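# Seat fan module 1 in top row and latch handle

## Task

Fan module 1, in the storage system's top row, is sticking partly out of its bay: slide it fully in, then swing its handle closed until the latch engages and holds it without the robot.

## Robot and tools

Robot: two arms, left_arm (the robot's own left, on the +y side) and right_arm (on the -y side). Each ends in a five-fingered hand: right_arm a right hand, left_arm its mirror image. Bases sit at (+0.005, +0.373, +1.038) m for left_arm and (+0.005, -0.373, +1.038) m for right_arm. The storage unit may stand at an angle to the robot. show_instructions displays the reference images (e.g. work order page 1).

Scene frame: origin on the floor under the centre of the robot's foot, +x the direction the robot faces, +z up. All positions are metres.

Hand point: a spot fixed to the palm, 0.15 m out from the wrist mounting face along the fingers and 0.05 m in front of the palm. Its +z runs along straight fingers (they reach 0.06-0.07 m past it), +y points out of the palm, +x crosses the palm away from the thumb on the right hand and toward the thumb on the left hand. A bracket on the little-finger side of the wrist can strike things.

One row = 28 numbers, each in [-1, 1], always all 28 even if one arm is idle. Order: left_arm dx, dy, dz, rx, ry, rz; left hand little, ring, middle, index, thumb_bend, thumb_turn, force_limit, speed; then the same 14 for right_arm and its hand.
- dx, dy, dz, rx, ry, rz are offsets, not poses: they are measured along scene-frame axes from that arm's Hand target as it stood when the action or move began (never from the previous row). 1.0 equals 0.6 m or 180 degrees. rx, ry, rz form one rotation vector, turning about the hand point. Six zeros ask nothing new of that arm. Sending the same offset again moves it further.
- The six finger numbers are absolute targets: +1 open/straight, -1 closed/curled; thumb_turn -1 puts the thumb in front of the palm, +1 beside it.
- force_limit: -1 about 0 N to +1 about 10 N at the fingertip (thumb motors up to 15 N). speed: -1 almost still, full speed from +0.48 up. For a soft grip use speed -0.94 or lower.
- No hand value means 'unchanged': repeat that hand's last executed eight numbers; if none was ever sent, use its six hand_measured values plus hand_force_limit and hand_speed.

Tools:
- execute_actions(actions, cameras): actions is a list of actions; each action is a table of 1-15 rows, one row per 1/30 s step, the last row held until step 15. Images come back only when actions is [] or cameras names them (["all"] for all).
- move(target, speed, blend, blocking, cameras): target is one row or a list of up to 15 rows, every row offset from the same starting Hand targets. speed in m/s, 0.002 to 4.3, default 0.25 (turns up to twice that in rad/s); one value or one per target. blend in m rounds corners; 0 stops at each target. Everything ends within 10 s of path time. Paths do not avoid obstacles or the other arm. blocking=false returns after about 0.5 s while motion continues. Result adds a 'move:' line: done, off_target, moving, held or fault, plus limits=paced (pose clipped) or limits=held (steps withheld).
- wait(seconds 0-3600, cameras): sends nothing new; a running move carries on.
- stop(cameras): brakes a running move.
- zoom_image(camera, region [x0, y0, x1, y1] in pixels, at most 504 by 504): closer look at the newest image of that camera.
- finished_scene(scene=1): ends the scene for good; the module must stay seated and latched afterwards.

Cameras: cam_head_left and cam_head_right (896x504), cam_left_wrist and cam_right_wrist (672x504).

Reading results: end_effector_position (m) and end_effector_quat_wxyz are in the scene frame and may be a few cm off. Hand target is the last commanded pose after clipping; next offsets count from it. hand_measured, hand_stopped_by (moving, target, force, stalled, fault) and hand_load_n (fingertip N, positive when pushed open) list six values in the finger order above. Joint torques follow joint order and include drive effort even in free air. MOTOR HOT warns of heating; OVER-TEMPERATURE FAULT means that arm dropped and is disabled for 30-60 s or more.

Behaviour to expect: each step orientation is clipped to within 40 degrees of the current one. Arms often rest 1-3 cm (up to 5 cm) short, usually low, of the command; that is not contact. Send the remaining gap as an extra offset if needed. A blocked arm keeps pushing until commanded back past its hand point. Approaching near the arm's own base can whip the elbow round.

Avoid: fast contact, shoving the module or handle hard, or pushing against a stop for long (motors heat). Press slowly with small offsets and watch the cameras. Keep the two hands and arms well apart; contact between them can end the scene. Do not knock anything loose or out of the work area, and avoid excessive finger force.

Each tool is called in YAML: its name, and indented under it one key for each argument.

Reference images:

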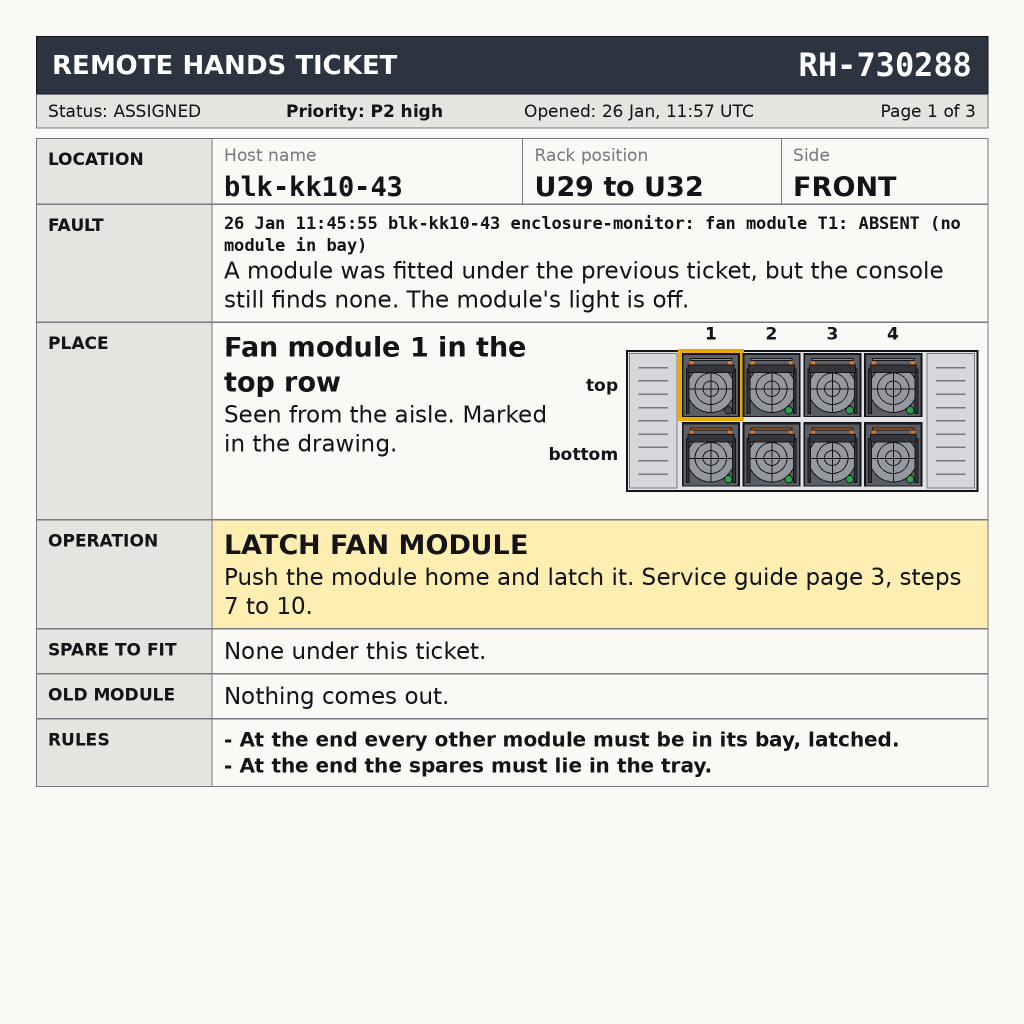

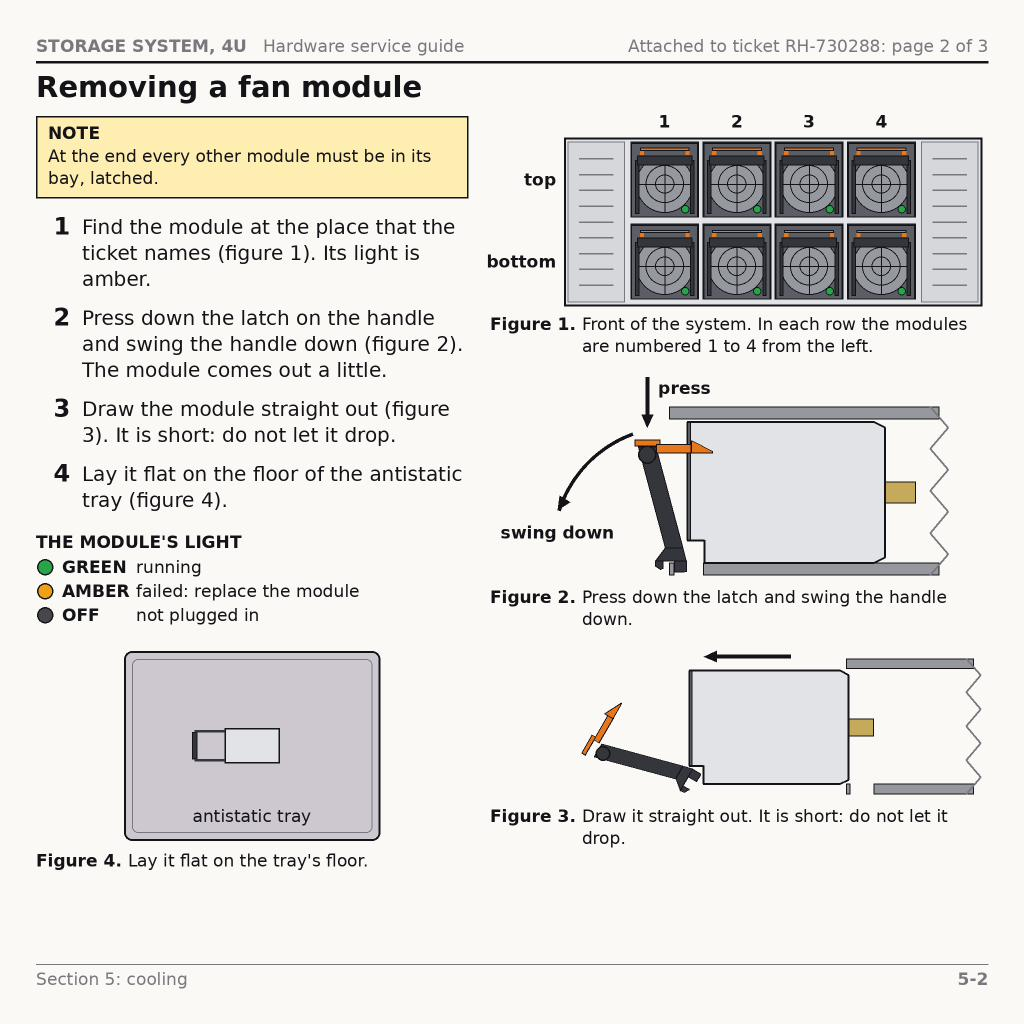

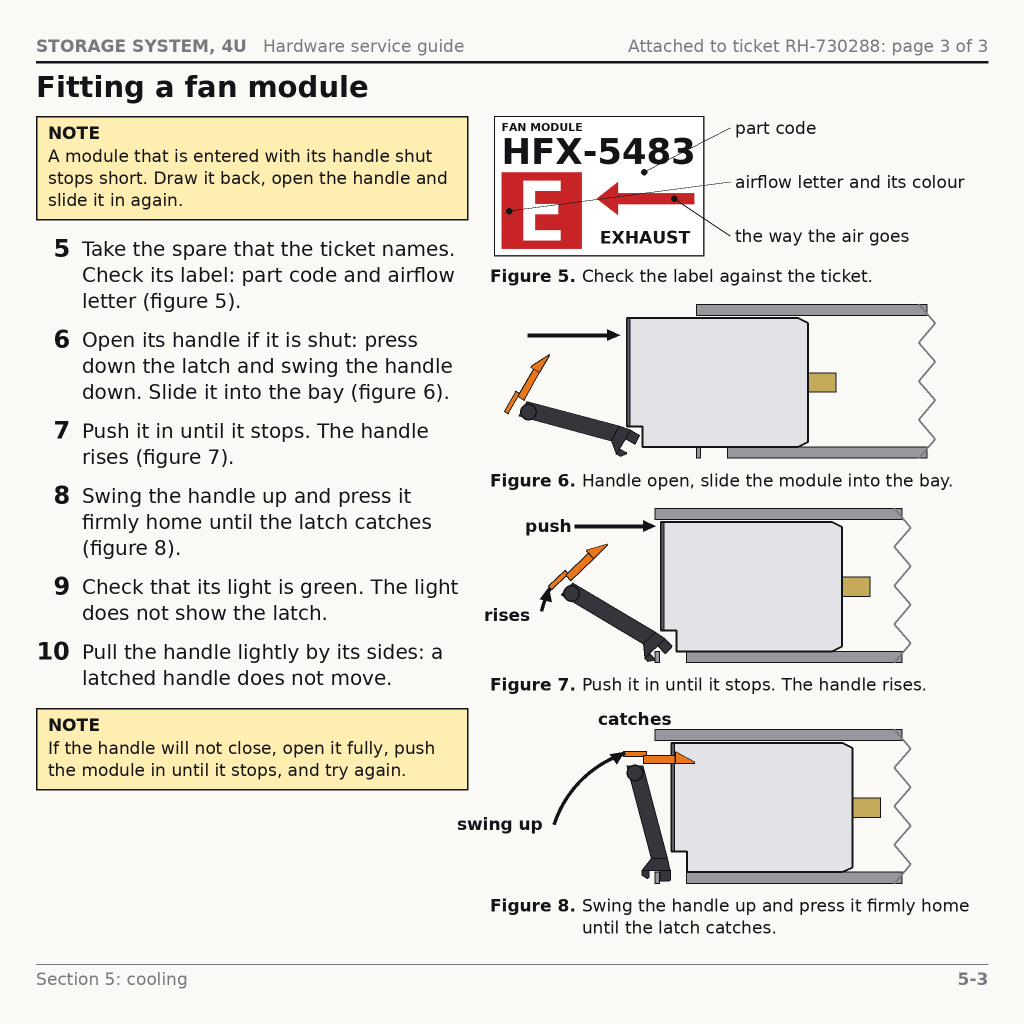

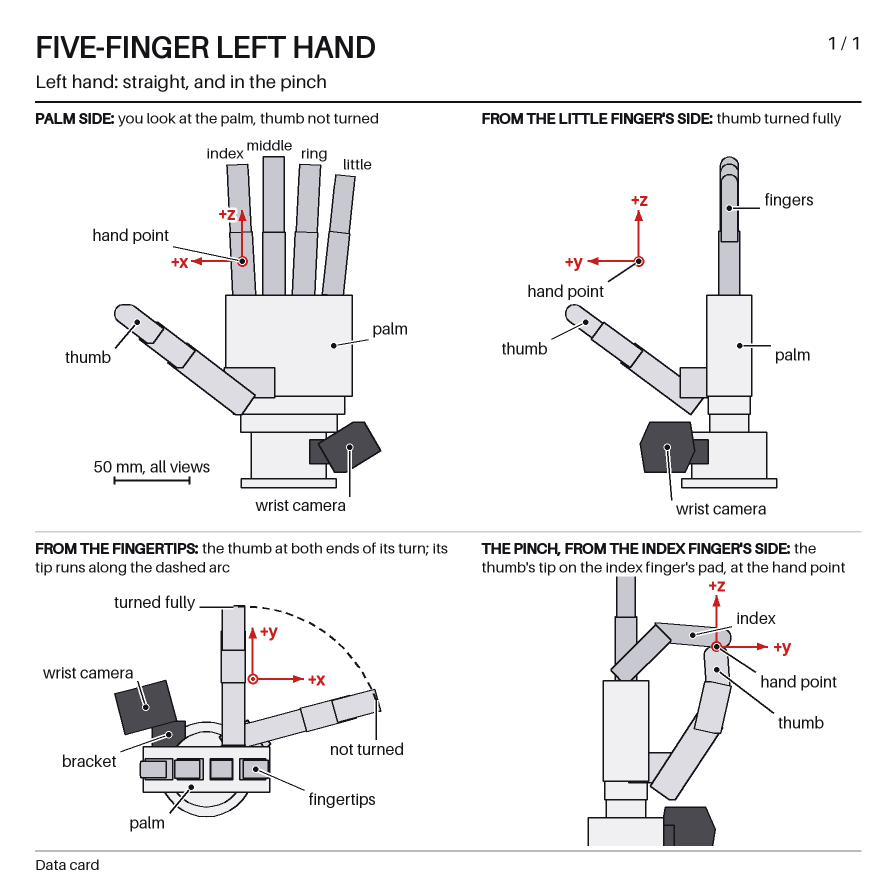

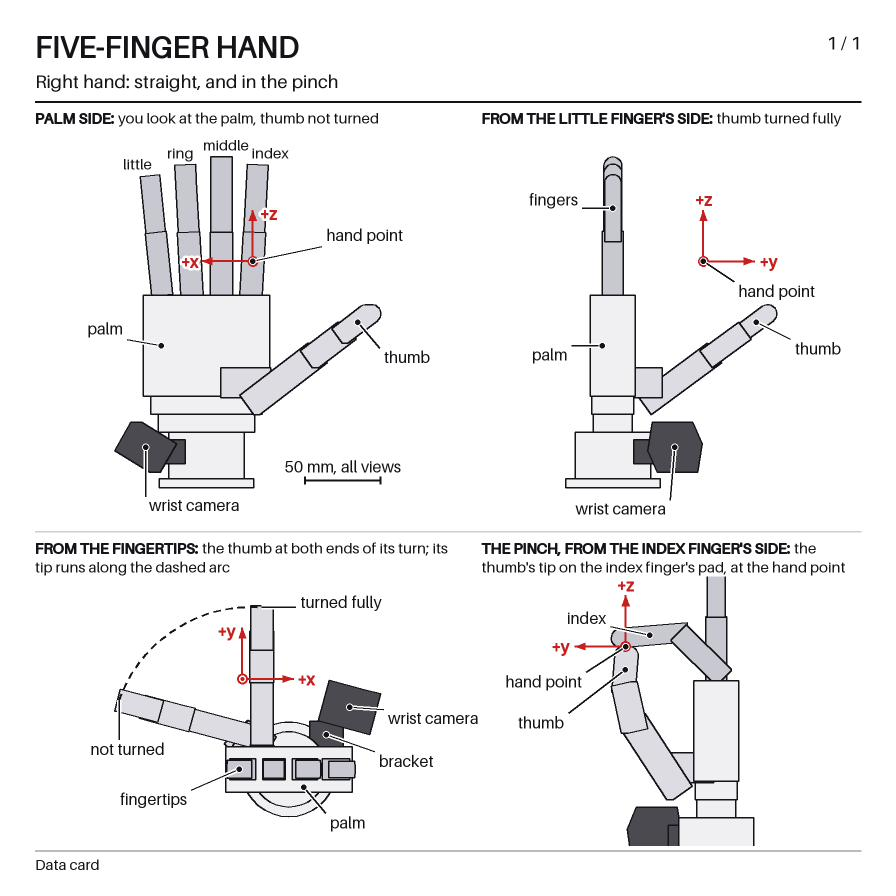

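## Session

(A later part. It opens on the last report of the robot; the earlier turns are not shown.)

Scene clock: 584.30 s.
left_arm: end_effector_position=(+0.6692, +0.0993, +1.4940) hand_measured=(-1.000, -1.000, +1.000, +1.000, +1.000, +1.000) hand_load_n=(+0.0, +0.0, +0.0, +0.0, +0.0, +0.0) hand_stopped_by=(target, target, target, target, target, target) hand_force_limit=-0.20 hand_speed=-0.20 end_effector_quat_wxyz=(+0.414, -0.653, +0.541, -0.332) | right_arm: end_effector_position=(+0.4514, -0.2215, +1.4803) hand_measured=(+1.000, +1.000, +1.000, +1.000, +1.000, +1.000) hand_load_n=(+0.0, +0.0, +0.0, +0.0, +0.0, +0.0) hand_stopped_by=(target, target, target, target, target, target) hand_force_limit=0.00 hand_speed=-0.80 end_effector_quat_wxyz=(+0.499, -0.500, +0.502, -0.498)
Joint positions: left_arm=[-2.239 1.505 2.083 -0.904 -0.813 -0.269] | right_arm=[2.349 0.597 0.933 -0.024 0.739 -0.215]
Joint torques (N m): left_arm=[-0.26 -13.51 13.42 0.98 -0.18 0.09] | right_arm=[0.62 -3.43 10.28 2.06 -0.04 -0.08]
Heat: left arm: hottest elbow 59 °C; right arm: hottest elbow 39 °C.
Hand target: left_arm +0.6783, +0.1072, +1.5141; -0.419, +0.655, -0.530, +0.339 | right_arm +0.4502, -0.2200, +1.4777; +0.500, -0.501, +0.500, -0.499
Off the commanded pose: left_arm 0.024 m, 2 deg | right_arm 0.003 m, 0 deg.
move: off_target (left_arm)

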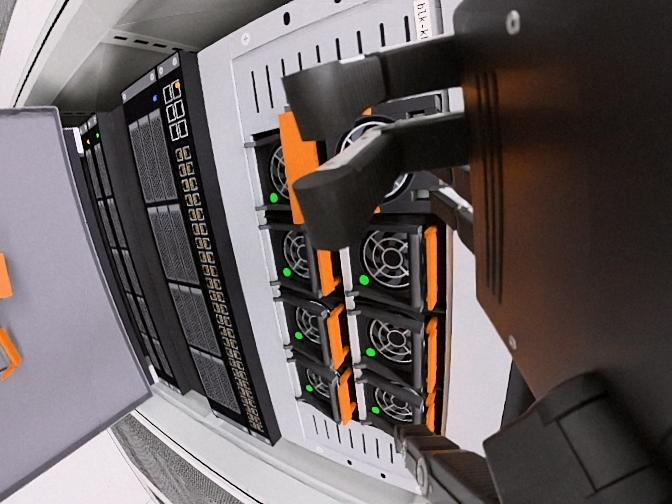

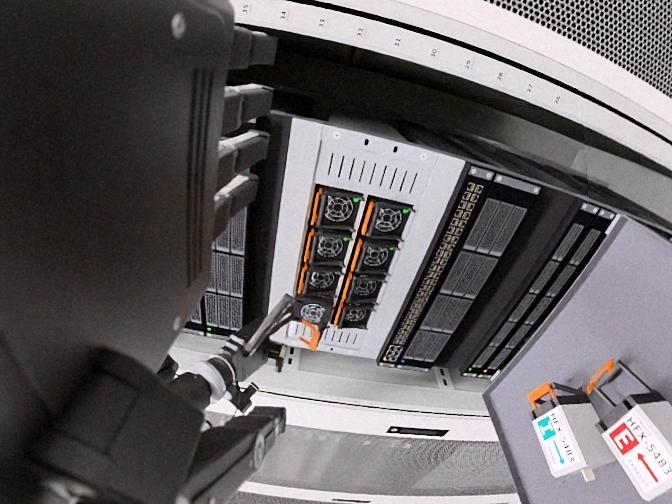

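move:
  target:
    - [0.0,0.03,-0.02,0,0,0,-1,-1,1,1,1,1,-0.2,-0.2,0,0,0,0,0,0,1,1,1,1,1,1,0,-0.8]
  speed: 0.06
  cameras: ["cam_left_wrist","cam_right_wrist"]

zoom_image:
  camera: "cam_right_wrist"
  region: [265, 280, 335, 350]

Scene clock: 605.13 s.
left_arm: end_effector_position=(+0.6742, +0.1197, +1.5082) hand_measured=(-1.000, -1.000, +1.000, +1.000, +1.000, +1.000) hand_load_n=(+0.0, +0.0, +0.0, +0.0, +0.0, +0.0) hand_stopped_by=(target, target, target, target, target, target) hand_force_limit=-0.20 hand_speed=-0.20 end_effector_quat_wxyz=(+0.415, -0.655, +0.531, -0.342) | right_arm: end_effector_position=(+0.4514, -0.2215, +1.4803) hand_measured=(+1.000, +1.000, +1.000, +1.000, +1.000, +1.000) hand_load_n=(+0.0, +0.0, +0.0, +0.0, +0.0, +0.0) hand_stopped_by=(target, target, target, target, target, target) hand_force_limit=0.00 hand_speed=-0.80 end_effector_quat_wxyz=(+0.499, -0.500, +0.502, -0.498)
Joint positions: left_arm=[-2.2 1.481 2.083 -0.891 -0.778 -0.258] | right_arm=[2.349 0.597 0.933 -0.024 0.739 -0.215]
Joint torques (N m): left_arm=[-0.03 -14.21 7.66 2.13 -0.16 0.1] | right_arm=[0.38 -3.72 10.22 2.03 -0.03 -0.1]
Heat: left arm: hottest elbow 57 °C; right arm: hottest elbow 39 °C.
Hand target: left_arm +0.6783, +0.1254, +1.5022; -0.419, +0.655, -0.530, +0.339 | right_arm +0.4502, -0.2200, +1.4777; +0.500, -0.501, +0.500, -0.499
Off the commanded pose: left_arm 0.009 m, 1 deg | right_arm 0.003 m, 0 deg.
move: done

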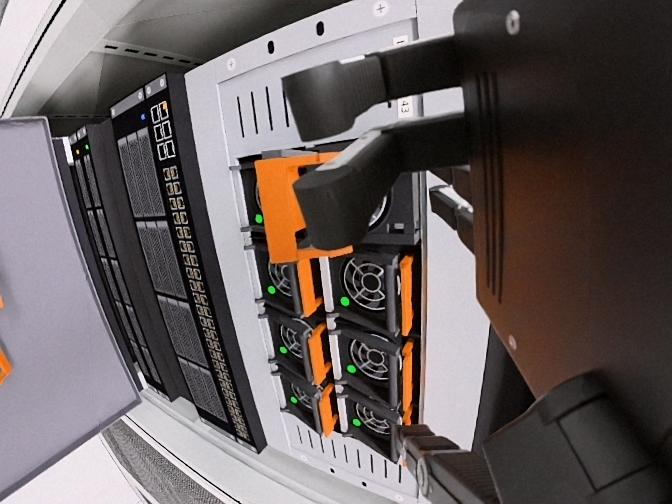

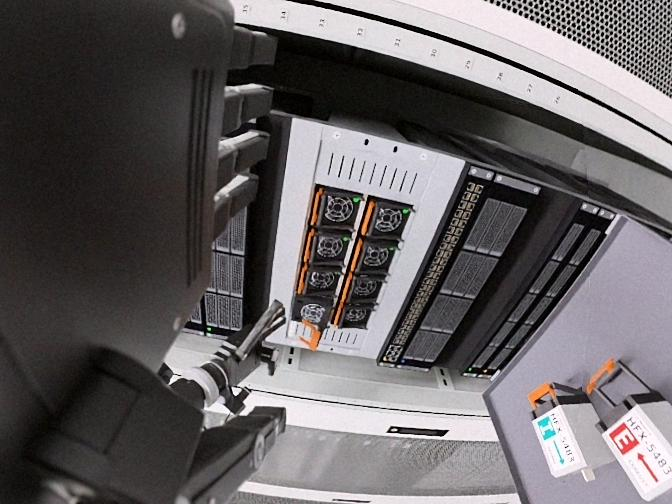

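Scaled by 7.200 from the camera's image (finer frame: 960x720).

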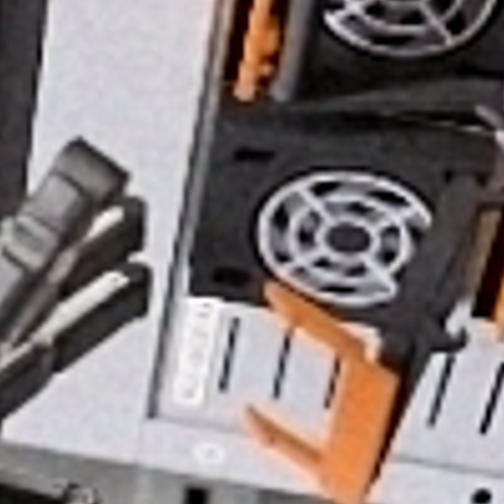

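move:
  target:
    - [-0.0505,-0.0257,-0.012,0,0,0,-1,-1,1,1,1,1,-0.2,-0.2,0,0,0,0,0,0,1,1,1,1,1,1,0,-0.8]
  speed: 0.08
  cameras: ["cam_left_wrist","cam_right_wrist"]

zoom_image:
  camera: "cam_right_wrist"
  region: [265, 280, 335, 350]

Scene clock: 661.97 s.
left_arm: end_effector_position=(+0.6501, +0.1154, +1.4960) hand_measured=(-1.000, -1.000, +1.000, +1.000, +1.000, +1.000) hand_load_n=(+0.0, +0.0, +0.0, +0.0, +0.0, -0.5) hand_stopped_by=(target, target, target, target, target, target) hand_force_limit=-0.20 hand_speed=-0.20 end_effector_quat_wxyz=(+0.421, -0.654, +0.533, -0.332) | right_arm: end_effector_position=(+0.4514, -0.2215, +1.4803) hand_measured=(+1.000, +1.000, +1.000, +1.000, +1.000, +1.000) hand_load_n=(+0.0, +0.0, +0.0, +0.0, +0.0, +0.0) hand_stopped_by=(target, target, target, target, target, target) hand_force_limit=0.00 hand_speed=-0.80 end_effector_quat_wxyz=(+0.499, -0.500, +0.502, -0.498)
Joint positions: left_arm=[-2.243 1.429 1.982 -0.869 -0.836 -0.269] | right_arm=[2.349 0.597 0.933 -0.024 0.739 -0.215]
Joint torques (N m): left_arm=[-2.14 -14.21 7.92 2.11 -0.33 -0.07] | right_arm=[0.32 -3.37 10.28 2.04 -0.03 -0.1]
Heat: left arm: hottest elbow 47 °C; right arm: hottest elbow 40 °C.
Hand target: left_arm +0.6480, +0.1099, +1.4950; -0.419, +0.655, -0.530, +0.339 | right_arm +0.4502, -0.2200, +1.4777; +0.500, -0.501, +0.500, -0.499
Off the commanded pose: left_arm 0.006 m, 1 deg | right_arm 0.003 m, 0 deg.
move: done

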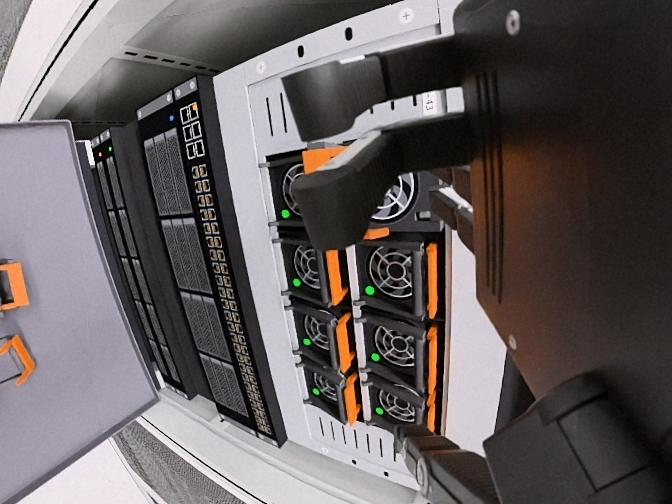

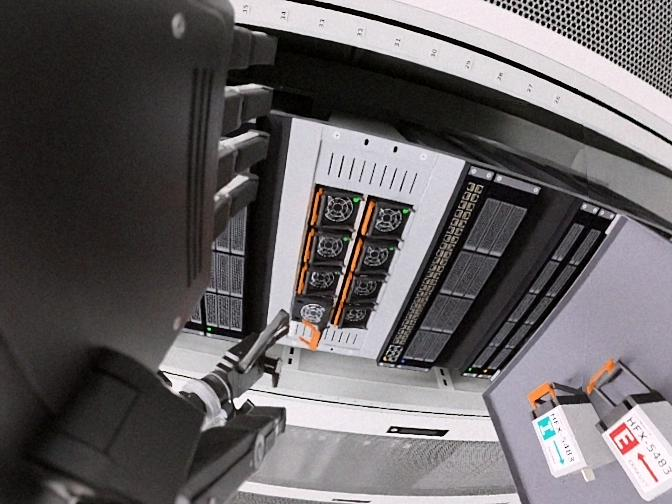

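Scaled by 7.200 from the camera's image (finer frame: 960x720).

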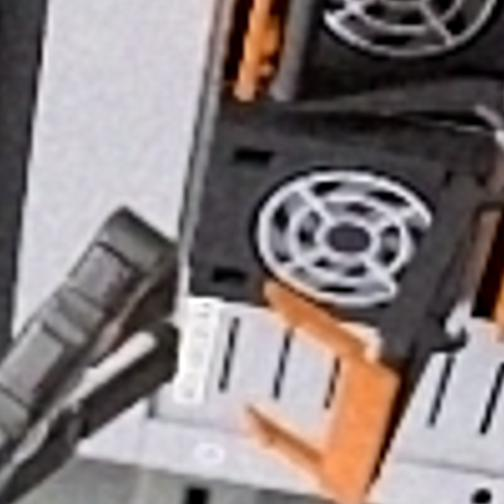

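move:
  target:
    - [0.03,-0.005,-0.025,0,0,0,-1,-1,1,1,1,1,-0.2,-0.2,0,0,0,0,0,0,1,1,1,1,1,1,0,-0.8]
  speed: 0.06
  cameras: ["cam_left_wrist","cam_right_wrist"]

zoom_image:
  camera: "cam_right_wrist"
  region: [265, 280, 335, 350]

Scene clock: 691.57 s.
left_arm: end_effector_position=(+0.6572, +0.1066, +1.4980) hand_measured=(-1.000, -1.000, +1.000, +1.000, +1.000, +1.000) hand_load_n=(+0.0, +0.0, +0.0, +0.0, +0.0, +0.0) hand_stopped_by=(target, target, target, target, target, target) hand_force_limit=-0.20 hand_speed=-0.20 end_effector_quat_wxyz=(+0.416, -0.653, +0.528, -0.349) | right_arm: end_effector_position=(+0.4514, -0.2215, +1.4803) hand_measured=(+1.000, +1.000, +1.000, +1.000, +1.000, +1.000) hand_load_n=(+0.0, +0.0, +0.0, +0.0, +0.0, -0.5) hand_stopped_by=(target, target, target, target, target, target) hand_force_limit=0.00 hand_speed=-0.80 end_effector_quat_wxyz=(+0.499, -0.500, +0.502, -0.498)
Joint positions: left_arm=[-2.243 1.437 1.982 -0.829 -0.818 -0.269] | right_arm=[2.349 0.597 0.933 -0.024 0.739 -0.215]
Joint torques (N m): left_arm=[0.21 -12.86 7.83 2.29 -0.15 0.05] | right_arm=[0.5 -3.49 10.28 2.17 -0.04 -0.11]
Heat: left arm: hottest elbow 45 °C; right arm: hottest elbow 40 °C.
Hand target: left_arm +0.6660, +0.1069, +1.4802; -0.419, +0.655, -0.530, +0.339 | right_arm +0.4502, -0.2200, +1.4777; +0.500, -0.501, +0.500, -0.499
Off the commanded pose: left_arm 0.020 m, 1 deg | right_arm 0.003 m, 0 deg.
move: off_target (left_arm)

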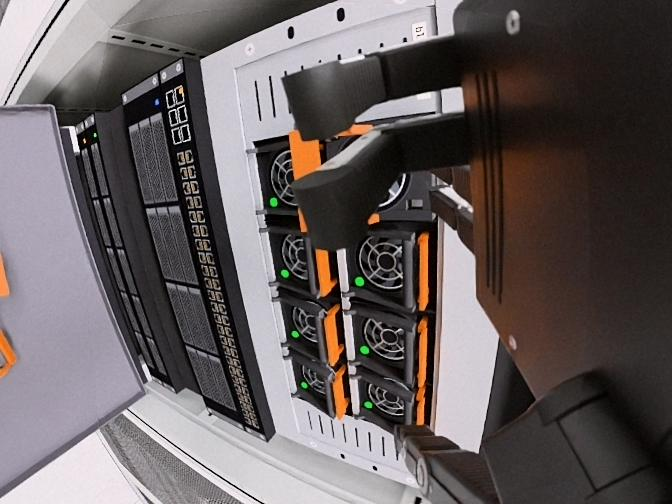

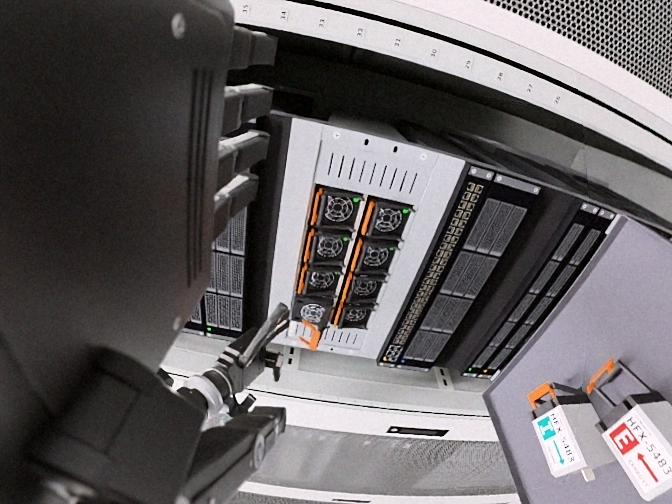

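Scaled by 7.200 from the camera's image (finer frame: 960x720).

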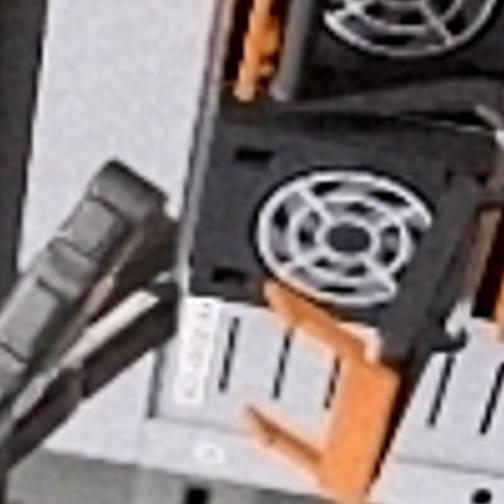

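execute_actions:
  actions:
    - [[0.01,0,-0.015,0,0,0,-1,-1,1,1,1,1,-0.2,-0.2,0,0,0,0,0,0,1,1,1,1,1,1,0,-0.8]]
  cameras: ["cam_left_wrist","cam_right_wrist"]

zoom_image:
  camera: "cam_right_wrist"
  region: [265, 280, 335, 350]

Scene clock: 698.60 s.
left_arm: end_effector_position=(+0.6637, +0.1045, +1.4842) hand_measured=(-1.000, -1.000, +1.000, +1.000, +1.000, +1.000) hand_load_n=(+0.0, +0.0, +0.0, +0.0, +0.0, +0.0) hand_stopped_by=(target, target, target, target, target, target) hand_force_limit=-0.20 hand_speed=-0.20 end_effector_quat_wxyz=(+0.415, -0.654, +0.529, -0.346) | right_arm: end_effector_position=(+0.4514, -0.2215, +1.4803) hand_measured=(+1.000, +1.000, +1.000, +1.000, +1.000, +1.000) hand_load_n=(+0.0, -0.5, +0.0, +0.0, +0.0, +0.0) hand_stopped_by=(target, target, target, target, target, target) hand_force_limit=0.00 hand_speed=-0.80 end_effector_quat_wxyz=(+0.499, -0.500, +0.502, -0.498)
Joint positions: left_arm=[-2.233 1.446 1.961 -0.803 -0.808 -0.269] | right_arm=[2.349 0.597 0.933 -0.024 0.739 -0.215]
Joint torques (N m): left_arm=[0.15 -13.68 8.5 2.18 -0.14 0.1] | right_arm=[0.21 -3.37 10.3 2.11 -0.01 -0.09]
Heat: left arm: hottest elbow 45 °C; right arm: hottest elbow 40 °C.
Hand target: left_arm +0.6721, +0.1069, +1.4710; -0.419, +0.655, -0.530, +0.339 | right_arm +0.4502, -0.2200, +1.4777; +0.500, -0.501, +0.500, -0.499
Off the commanded pose: left_arm 0.016 m, 1 deg | right_arm 0.003 m, 0 deg.

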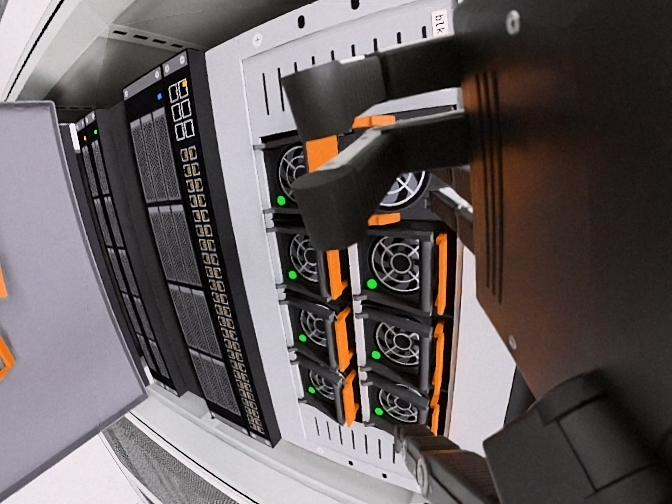

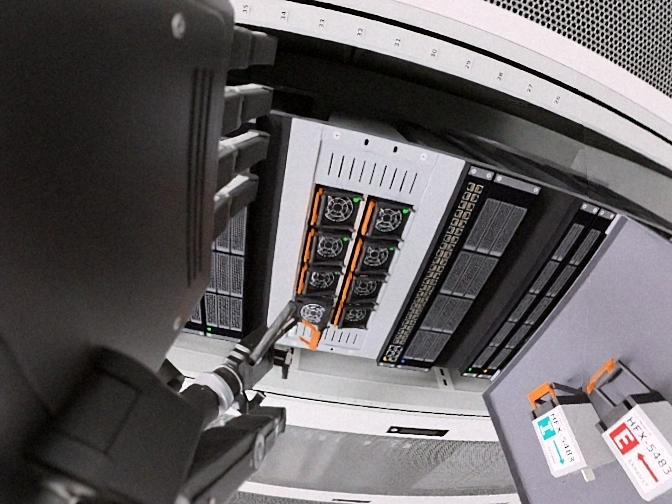

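Scaled by 7.200 from the camera's image (finer frame: 960x720).

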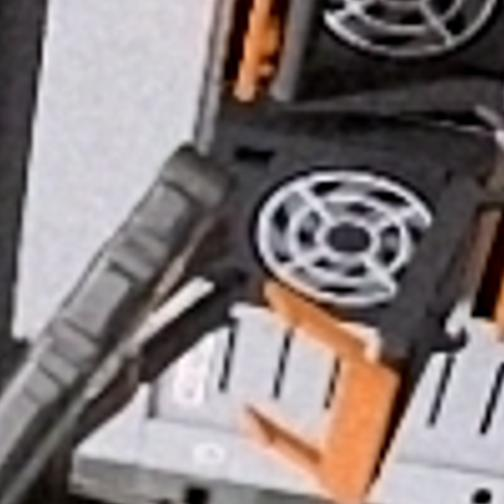

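move:
  target:
    - [0.03,0,-0.007,0,0,0,-1,-1,1,1,1,1,-0.2,-0.2,0,0,0,0,0,0,1,1,1,1,1,1,0,-0.8]
  speed: 0.04
  cameras: ["cam_left_wrist","cam_right_wrist"]

zoom_image:
  camera: "cam_right_wrist"
  region: [265, 280, 335, 350]

Scene clock: 714.77 s.
left_arm: end_effector_position=(+0.6790, +0.1016, +1.4565) hand_measured=(-1.000, -1.000, +1.000, +1.000, +1.000, +1.000) hand_load_n=(+0.0, +0.0, +0.0, +0.0, +0.0, +0.0) hand_stopped_by=(target, target, target, target, target, target) hand_force_limit=-0.20 hand_speed=-0.20 end_effector_quat_wxyz=(+0.413, -0.654, +0.541, -0.331) | right_arm: end_effector_position=(+0.4514, -0.2215, +1.4803) hand_measured=(+1.000, +1.000, +1.000, +1.000, +1.000, +1.000) hand_load_n=(+0.0, +0.0, +0.0, +0.0, +0.0, +0.0) hand_stopped_by=(target, target, target, target, target, target) hand_force_limit=0.00 hand_speed=-0.80 end_effector_quat_wxyz=(+0.499, -0.500, +0.502, -0.498)
Joint positions: left_arm=[-2.21 1.488 1.961 -0.795 -0.786 -0.261] | right_arm=[2.349 0.597 0.933 -0.024 0.739 -0.215]
Joint torques (N m): left_arm=[-0.09 -13.8 11.19 2.1 -0.17 0.11] | right_arm=[0.56 -3.08 10.35 2.14 -0.01 -0.11]
Heat: left arm: hottest elbow 46 °C; right arm: hottest elbow 40 °C.
Hand target: left_arm +0.6900, +0.1070, +1.4670; -0.419, +0.655, -0.530, +0.339 | right_arm +0.4502, -0.2200, +1.4777; +0.500, -0.501, +0.500, -0.499
Off the commanded pose: left_arm 0.016 m, 2 deg | right_arm 0.003 m, 0 deg.
move: off_target (left_arm)

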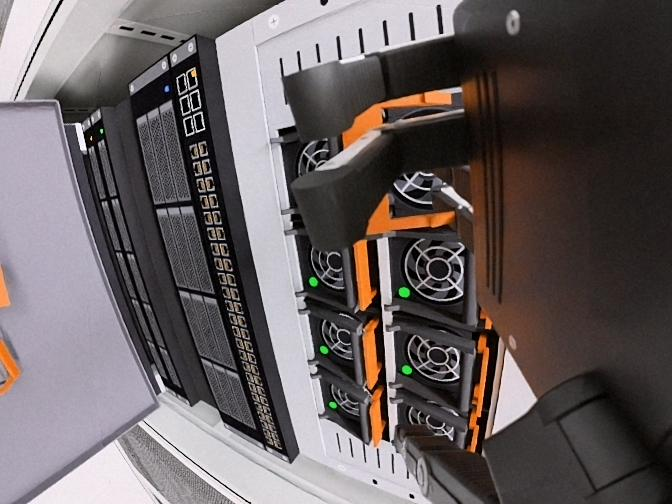

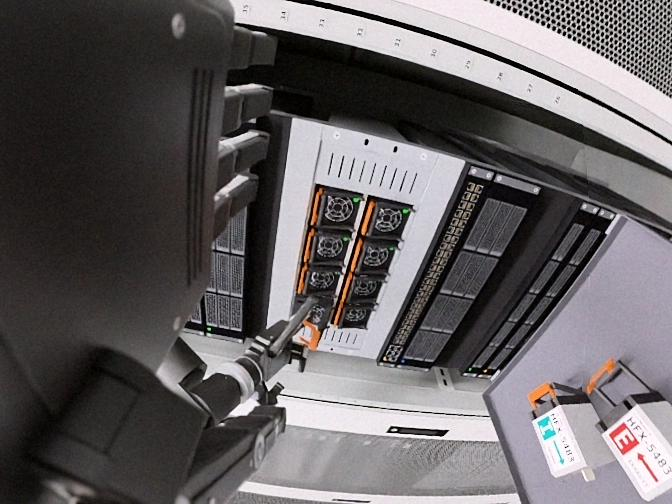

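Scaled by 7.200 from the camera's image (finer frame: 960x720).

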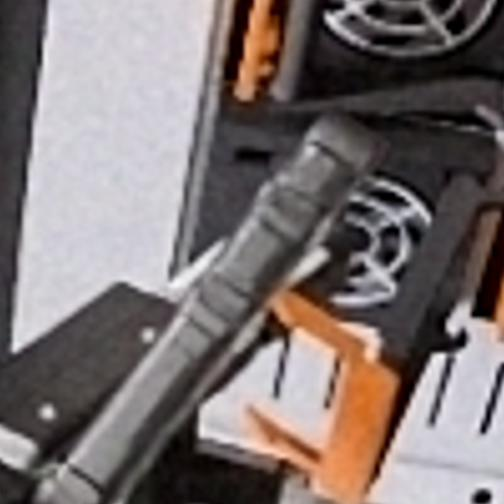

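zoom_image:
  camera: "cam_left_wrist"
  region: [330, 80, 500, 250]

Scaled by 2.965 from the camera's image (finer frame: 960x720).

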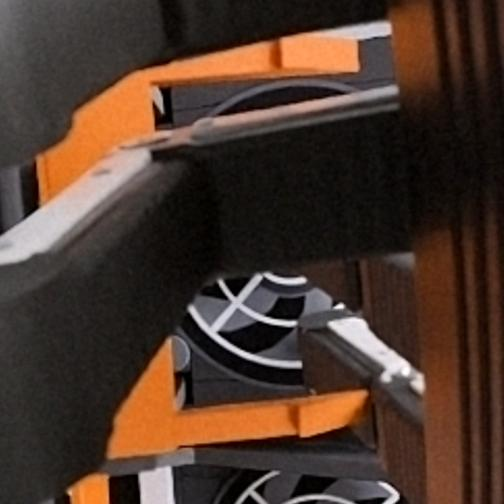

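execute_actions:
  actions:
    - [[0.0,0.018,0.025,0,0,0,-1,-1,1,1,1,1,-0.2,-0.2,0,0,0,0,0,0,1,1,1,1,1,1,0,-0.8]]
  cameras: ["cam_left_wrist","cam_right_wrist"]

zoom_image:
  camera: "cam_right_wrist"
  region: [265, 280, 335, 350]

zoom_image:
  camera: "cam_left_wrist"
  region: [330, 80, 500, 250]

Scene clock: 744.03 s.
left_arm: end_effector_position=(+0.6798, +0.1022, +1.4562) hand_measured=(-1.000, -1.000, +1.000, +1.000, +1.000, +1.000) hand_load_n=(+0.0, +0.0, +0.0, +0.0, +0.0, +0.0) hand_stopped_by=(target, target, target, target, target, target) hand_force_limit=-0.20 hand_speed=-0.20 end_effector_quat_wxyz=(+0.410, -0.651, +0.546, -0.332) | right_arm: end_effector_position=(+0.4514, -0.2215, +1.4803) hand_measured=(+1.000, +1.000, +1.000, +1.000, +1.000, +1.000) hand_load_n=(+0.0, +0.0, +0.0, +0.0, +0.0, +0.0) hand_stopped_by=(target, target, target, target, target, target) hand_force_limit=0.00 hand_speed=-0.80 end_effector_quat_wxyz=(+0.499, -0.500, +0.502, -0.498)
Joint positions: left_arm=[-2.205 1.487 1.962 -0.795 -0.771 -0.253] | right_arm=[2.349 0.597 0.933 -0.024 0.739 -0.215]
Joint torques (N m): left_arm=[0.97 -14.68 13.52 0.87 -0.22 0.11] | right_arm=[0.44 -3.31 10.35 2.04 -0.02 -0.09]
Heat: left arm: hottest elbow 50 °C; right arm: hottest elbow 40 °C.
Hand target: left_arm +0.6901, +0.1178, +1.4819; -0.419, +0.655, -0.530, +0.339 | right_arm +0.4502, -0.2200, +1.4777; +0.500, -0.501, +0.500, -0.499
Off the commanded pose: left_arm 0.032 m, 2 deg | right_arm 0.003 m, 0 deg.

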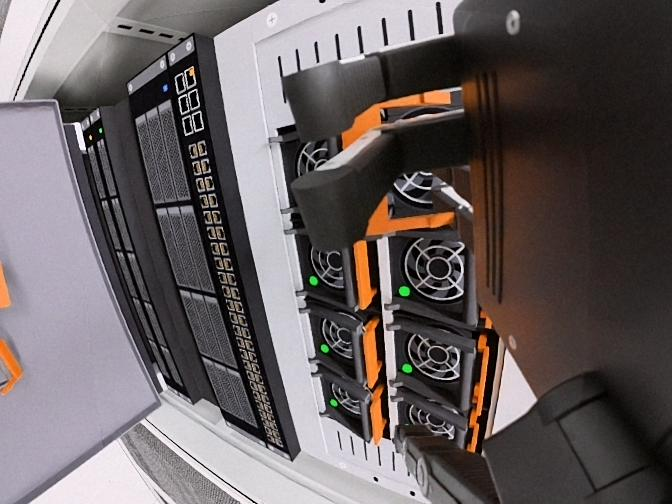

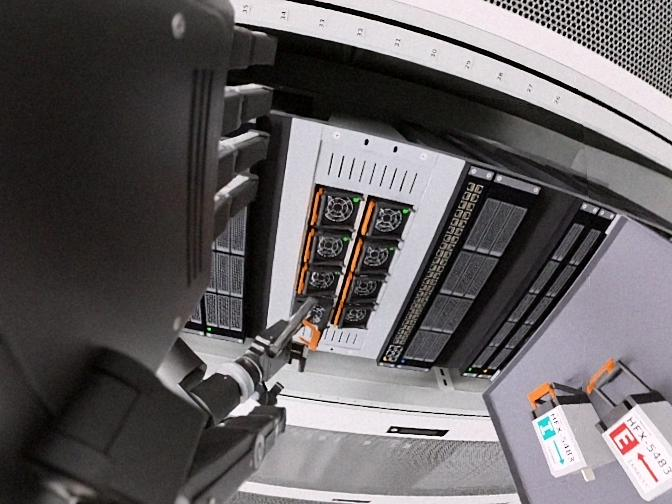

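Scaled by 7.200 from the camera's image (finer frame: 960x720).

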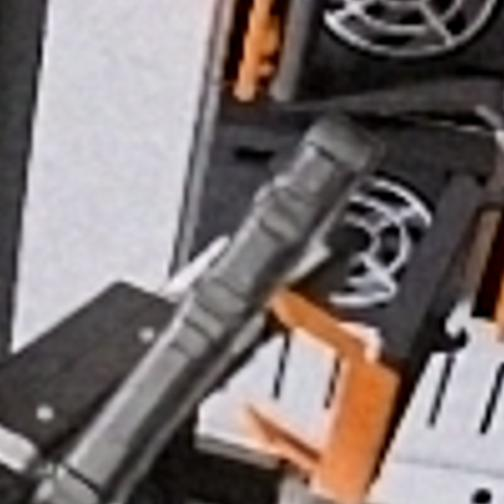

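Scaled by 2.965 from the camera's image (finer frame: 960x720).

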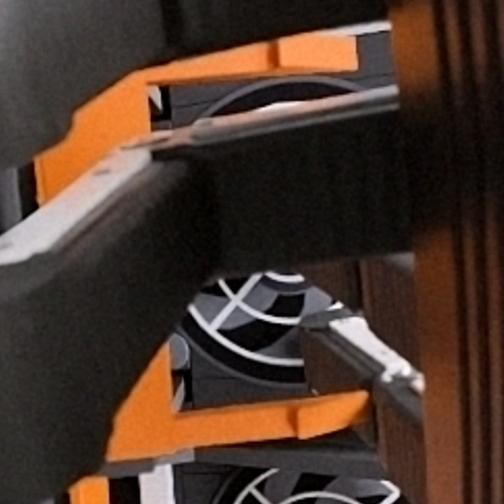

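move:
  target:
    - [-0.02,0.0,0.012,0,0,0,-1,-1,1,1,1,1,-0.2,-0.2,0,0,0,0,0,0,1,1,1,1,1,1,0,-0.8]
  speed: 0.06
  cameras: ["cam_left_wrist","cam_right_wrist"]

zoom_image:
  camera: "cam_right_wrist"
  region: [265, 280, 335, 350]

zoom_image:
  camera: "cam_left_wrist"
  region: [330, 80, 500, 250]

Scene clock: 751.80 s.
left_arm: end_effector_position=(+0.6749, +0.1089, +1.4598) hand_measured=(-1.000, -1.000, +1.000, +1.000, +1.000, +1.000) hand_load_n=(+0.0, +0.0, +0.0, +0.0, +0.0, +0.0) hand_stopped_by=(target, target, target, target, target, target) hand_force_limit=-0.20 hand_speed=-0.20 end_effector_quat_wxyz=(+0.414, -0.652, +0.545, -0.325) | right_arm: end_effector_position=(+0.4514, -0.2215, +1.4803) hand_measured=(+1.000, +1.000, +1.000, +1.000, +1.000, +1.000) hand_load_n=(-0.5, +0.0, +0.0, +0.0, +0.0, +0.0) hand_stopped_by=(target, target, target, target, target, target) hand_force_limit=0.00 hand_speed=-0.80 end_effector_quat_wxyz=(+0.499, -0.500, +0.502, -0.498)
Joint positions: left_arm=[-2.205 1.477 1.962 -0.815 -0.784 -0.253] | right_arm=[2.349 0.597 0.933 -0.024 0.739 -0.215]
Joint torques (N m): left_arm=[-0.67 -15.09 13 1.05 -0.37 0.04] | right_arm=[0.73 -3.37 10.26 2.13 -0.01 -0.11]
Heat: left arm: hottest elbow 54 °C; right arm: hottest elbow 40 °C.
Hand target: left_arm +0.6780, +0.1179, +1.4890; -0.419, +0.655, -0.530, +0.339 | right_arm +0.4502, -0.2200, +1.4777; +0.500, -0.501, +0.500, -0.499
Off the commanded pose: left_arm 0.031 m, 2 deg | right_arm 0.003 m, 0 deg.
move: off_target (left_arm)

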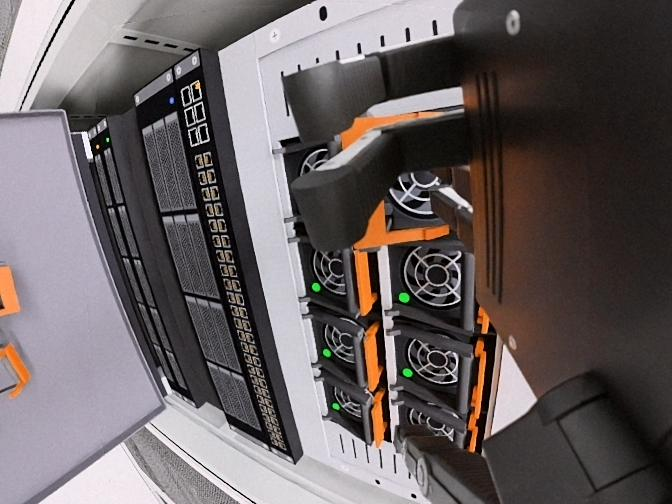

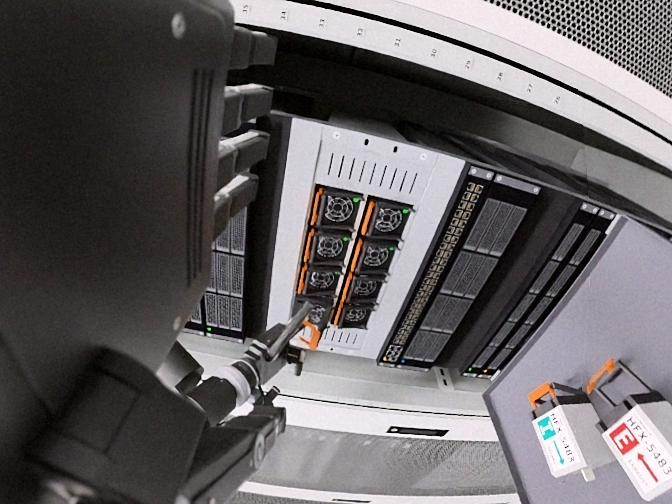

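Scaled by 7.200 from the camera's image (finer frame: 960x720).

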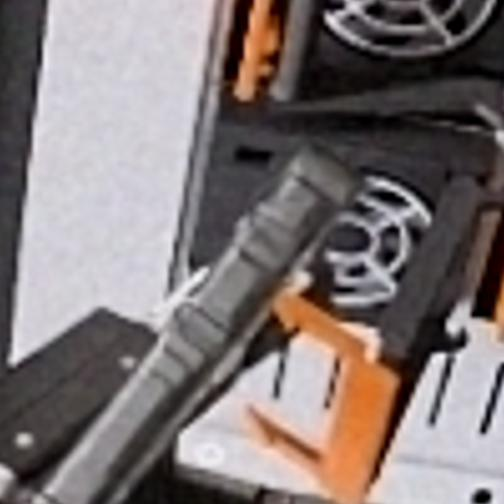

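Scaled by 2.965 from the camera's image (finer frame: 960x720).

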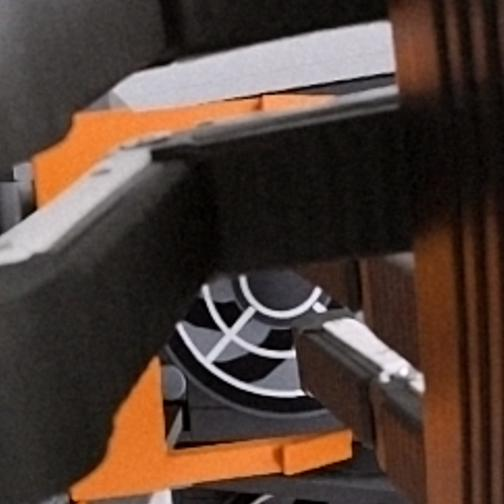

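move:
  target:
    - [0.065,0.004,-0.015,0,0,0,-1,-1,1,1,1,1,-0.2,-0.2,0,0,0,0,0,0,1,1,1,1,1,1,0,-0.8]
  speed: 0.04
  cameras: ["cam_left_wrist","cam_right_wrist"]

zoom_image:
  camera: "cam_right_wrist"
  region: [265, 280, 335, 350]

zoom_image:
  camera: "cam_left_wrist"
  region: [330, 80, 500, 250]

Scene clock: 764.73 s.
left_arm: end_effector_position=(+0.6969, +0.1114, +1.4658) hand_measured=(-1.000, -1.000, +1.000, +1.000, +1.000, +1.000) hand_load_n=(+0.0, +0.0, -1.0, -2.5, +0.0, +0.0) hand_stopped_by=(target, target, target, target, target, target) hand_force_limit=-0.20 hand_speed=-0.20 end_effector_quat_wxyz=(+0.411, -0.650, +0.546, -0.333) | right_arm: end_effector_position=(+0.4514, -0.2215, +1.4803) hand_measured=(+1.000, +1.000, +1.000, +1.000, +1.000, +1.000) hand_load_n=(+0.0, +0.0, +0.0, +0.0, +0.0, +0.0) hand_stopped_by=(target, target, target, target, target, target) hand_force_limit=0.00 hand_speed=-0.80 end_effector_quat_wxyz=(+0.499, -0.500, +0.502, -0.498)
Joint positions: left_arm=[-2.172 1.522 2.037 -0.822 -0.739 -0.234] | right_arm=[2.349 0.597 0.933 -0.024 0.739 -0.215]
Joint torques (N m): left_arm=[1.08 -12.4 14.24 1.59 -0.11 0.02] | right_arm=[0.38 -3.31 10.35 2.06 -0.03 -0.1]
Heat: left arm: hottest elbow 57 °C; right arm: hottest elbow 40 °C.
Hand target: left_arm +0.7170, +0.1201, +1.4800; -0.419, +0.655, -0.530, +0.339 | right_arm +0.4502, -0.2200, +1.4777; +0.500, -0.501, +0.500, -0.499
Off the commanded pose: left_arm 0.026 m, 2 deg | right_arm 0.003 m, 0 deg.
move: off_target (left_arm)

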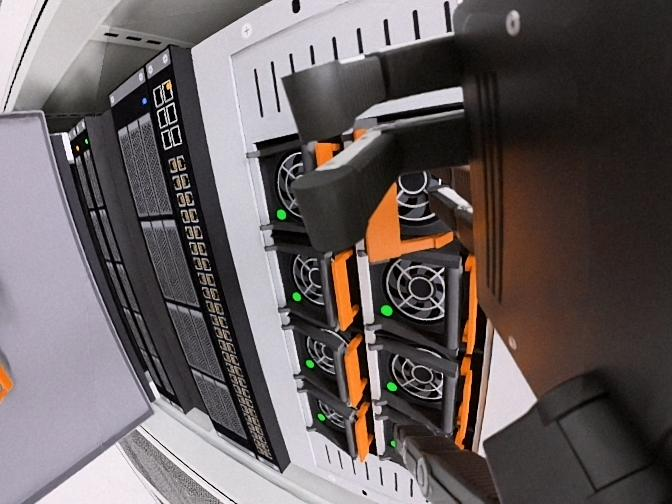

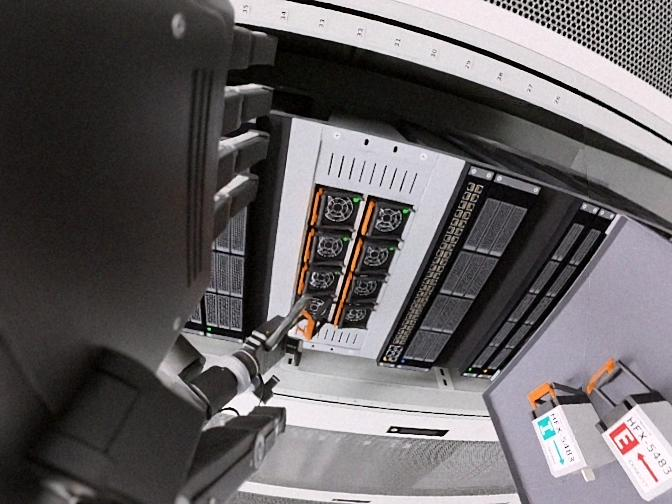

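Scaled by 7.200 from the camera's image (finer frame: 960x720).

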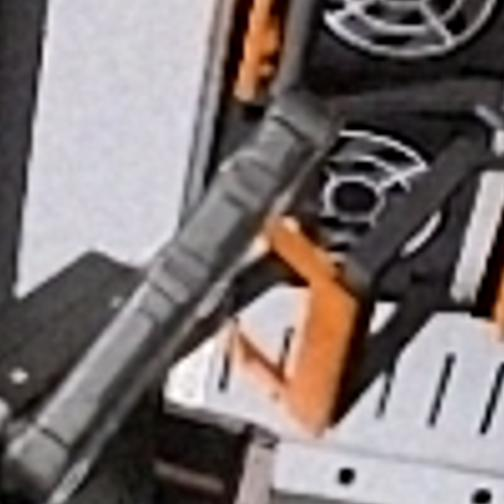

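Scaled by 2.965 from the camera's image (finer frame: 960x720).

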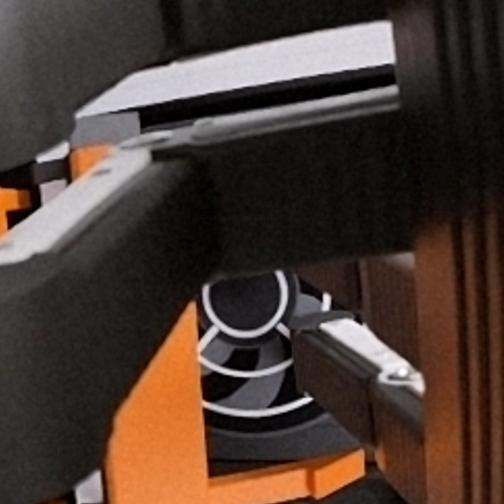

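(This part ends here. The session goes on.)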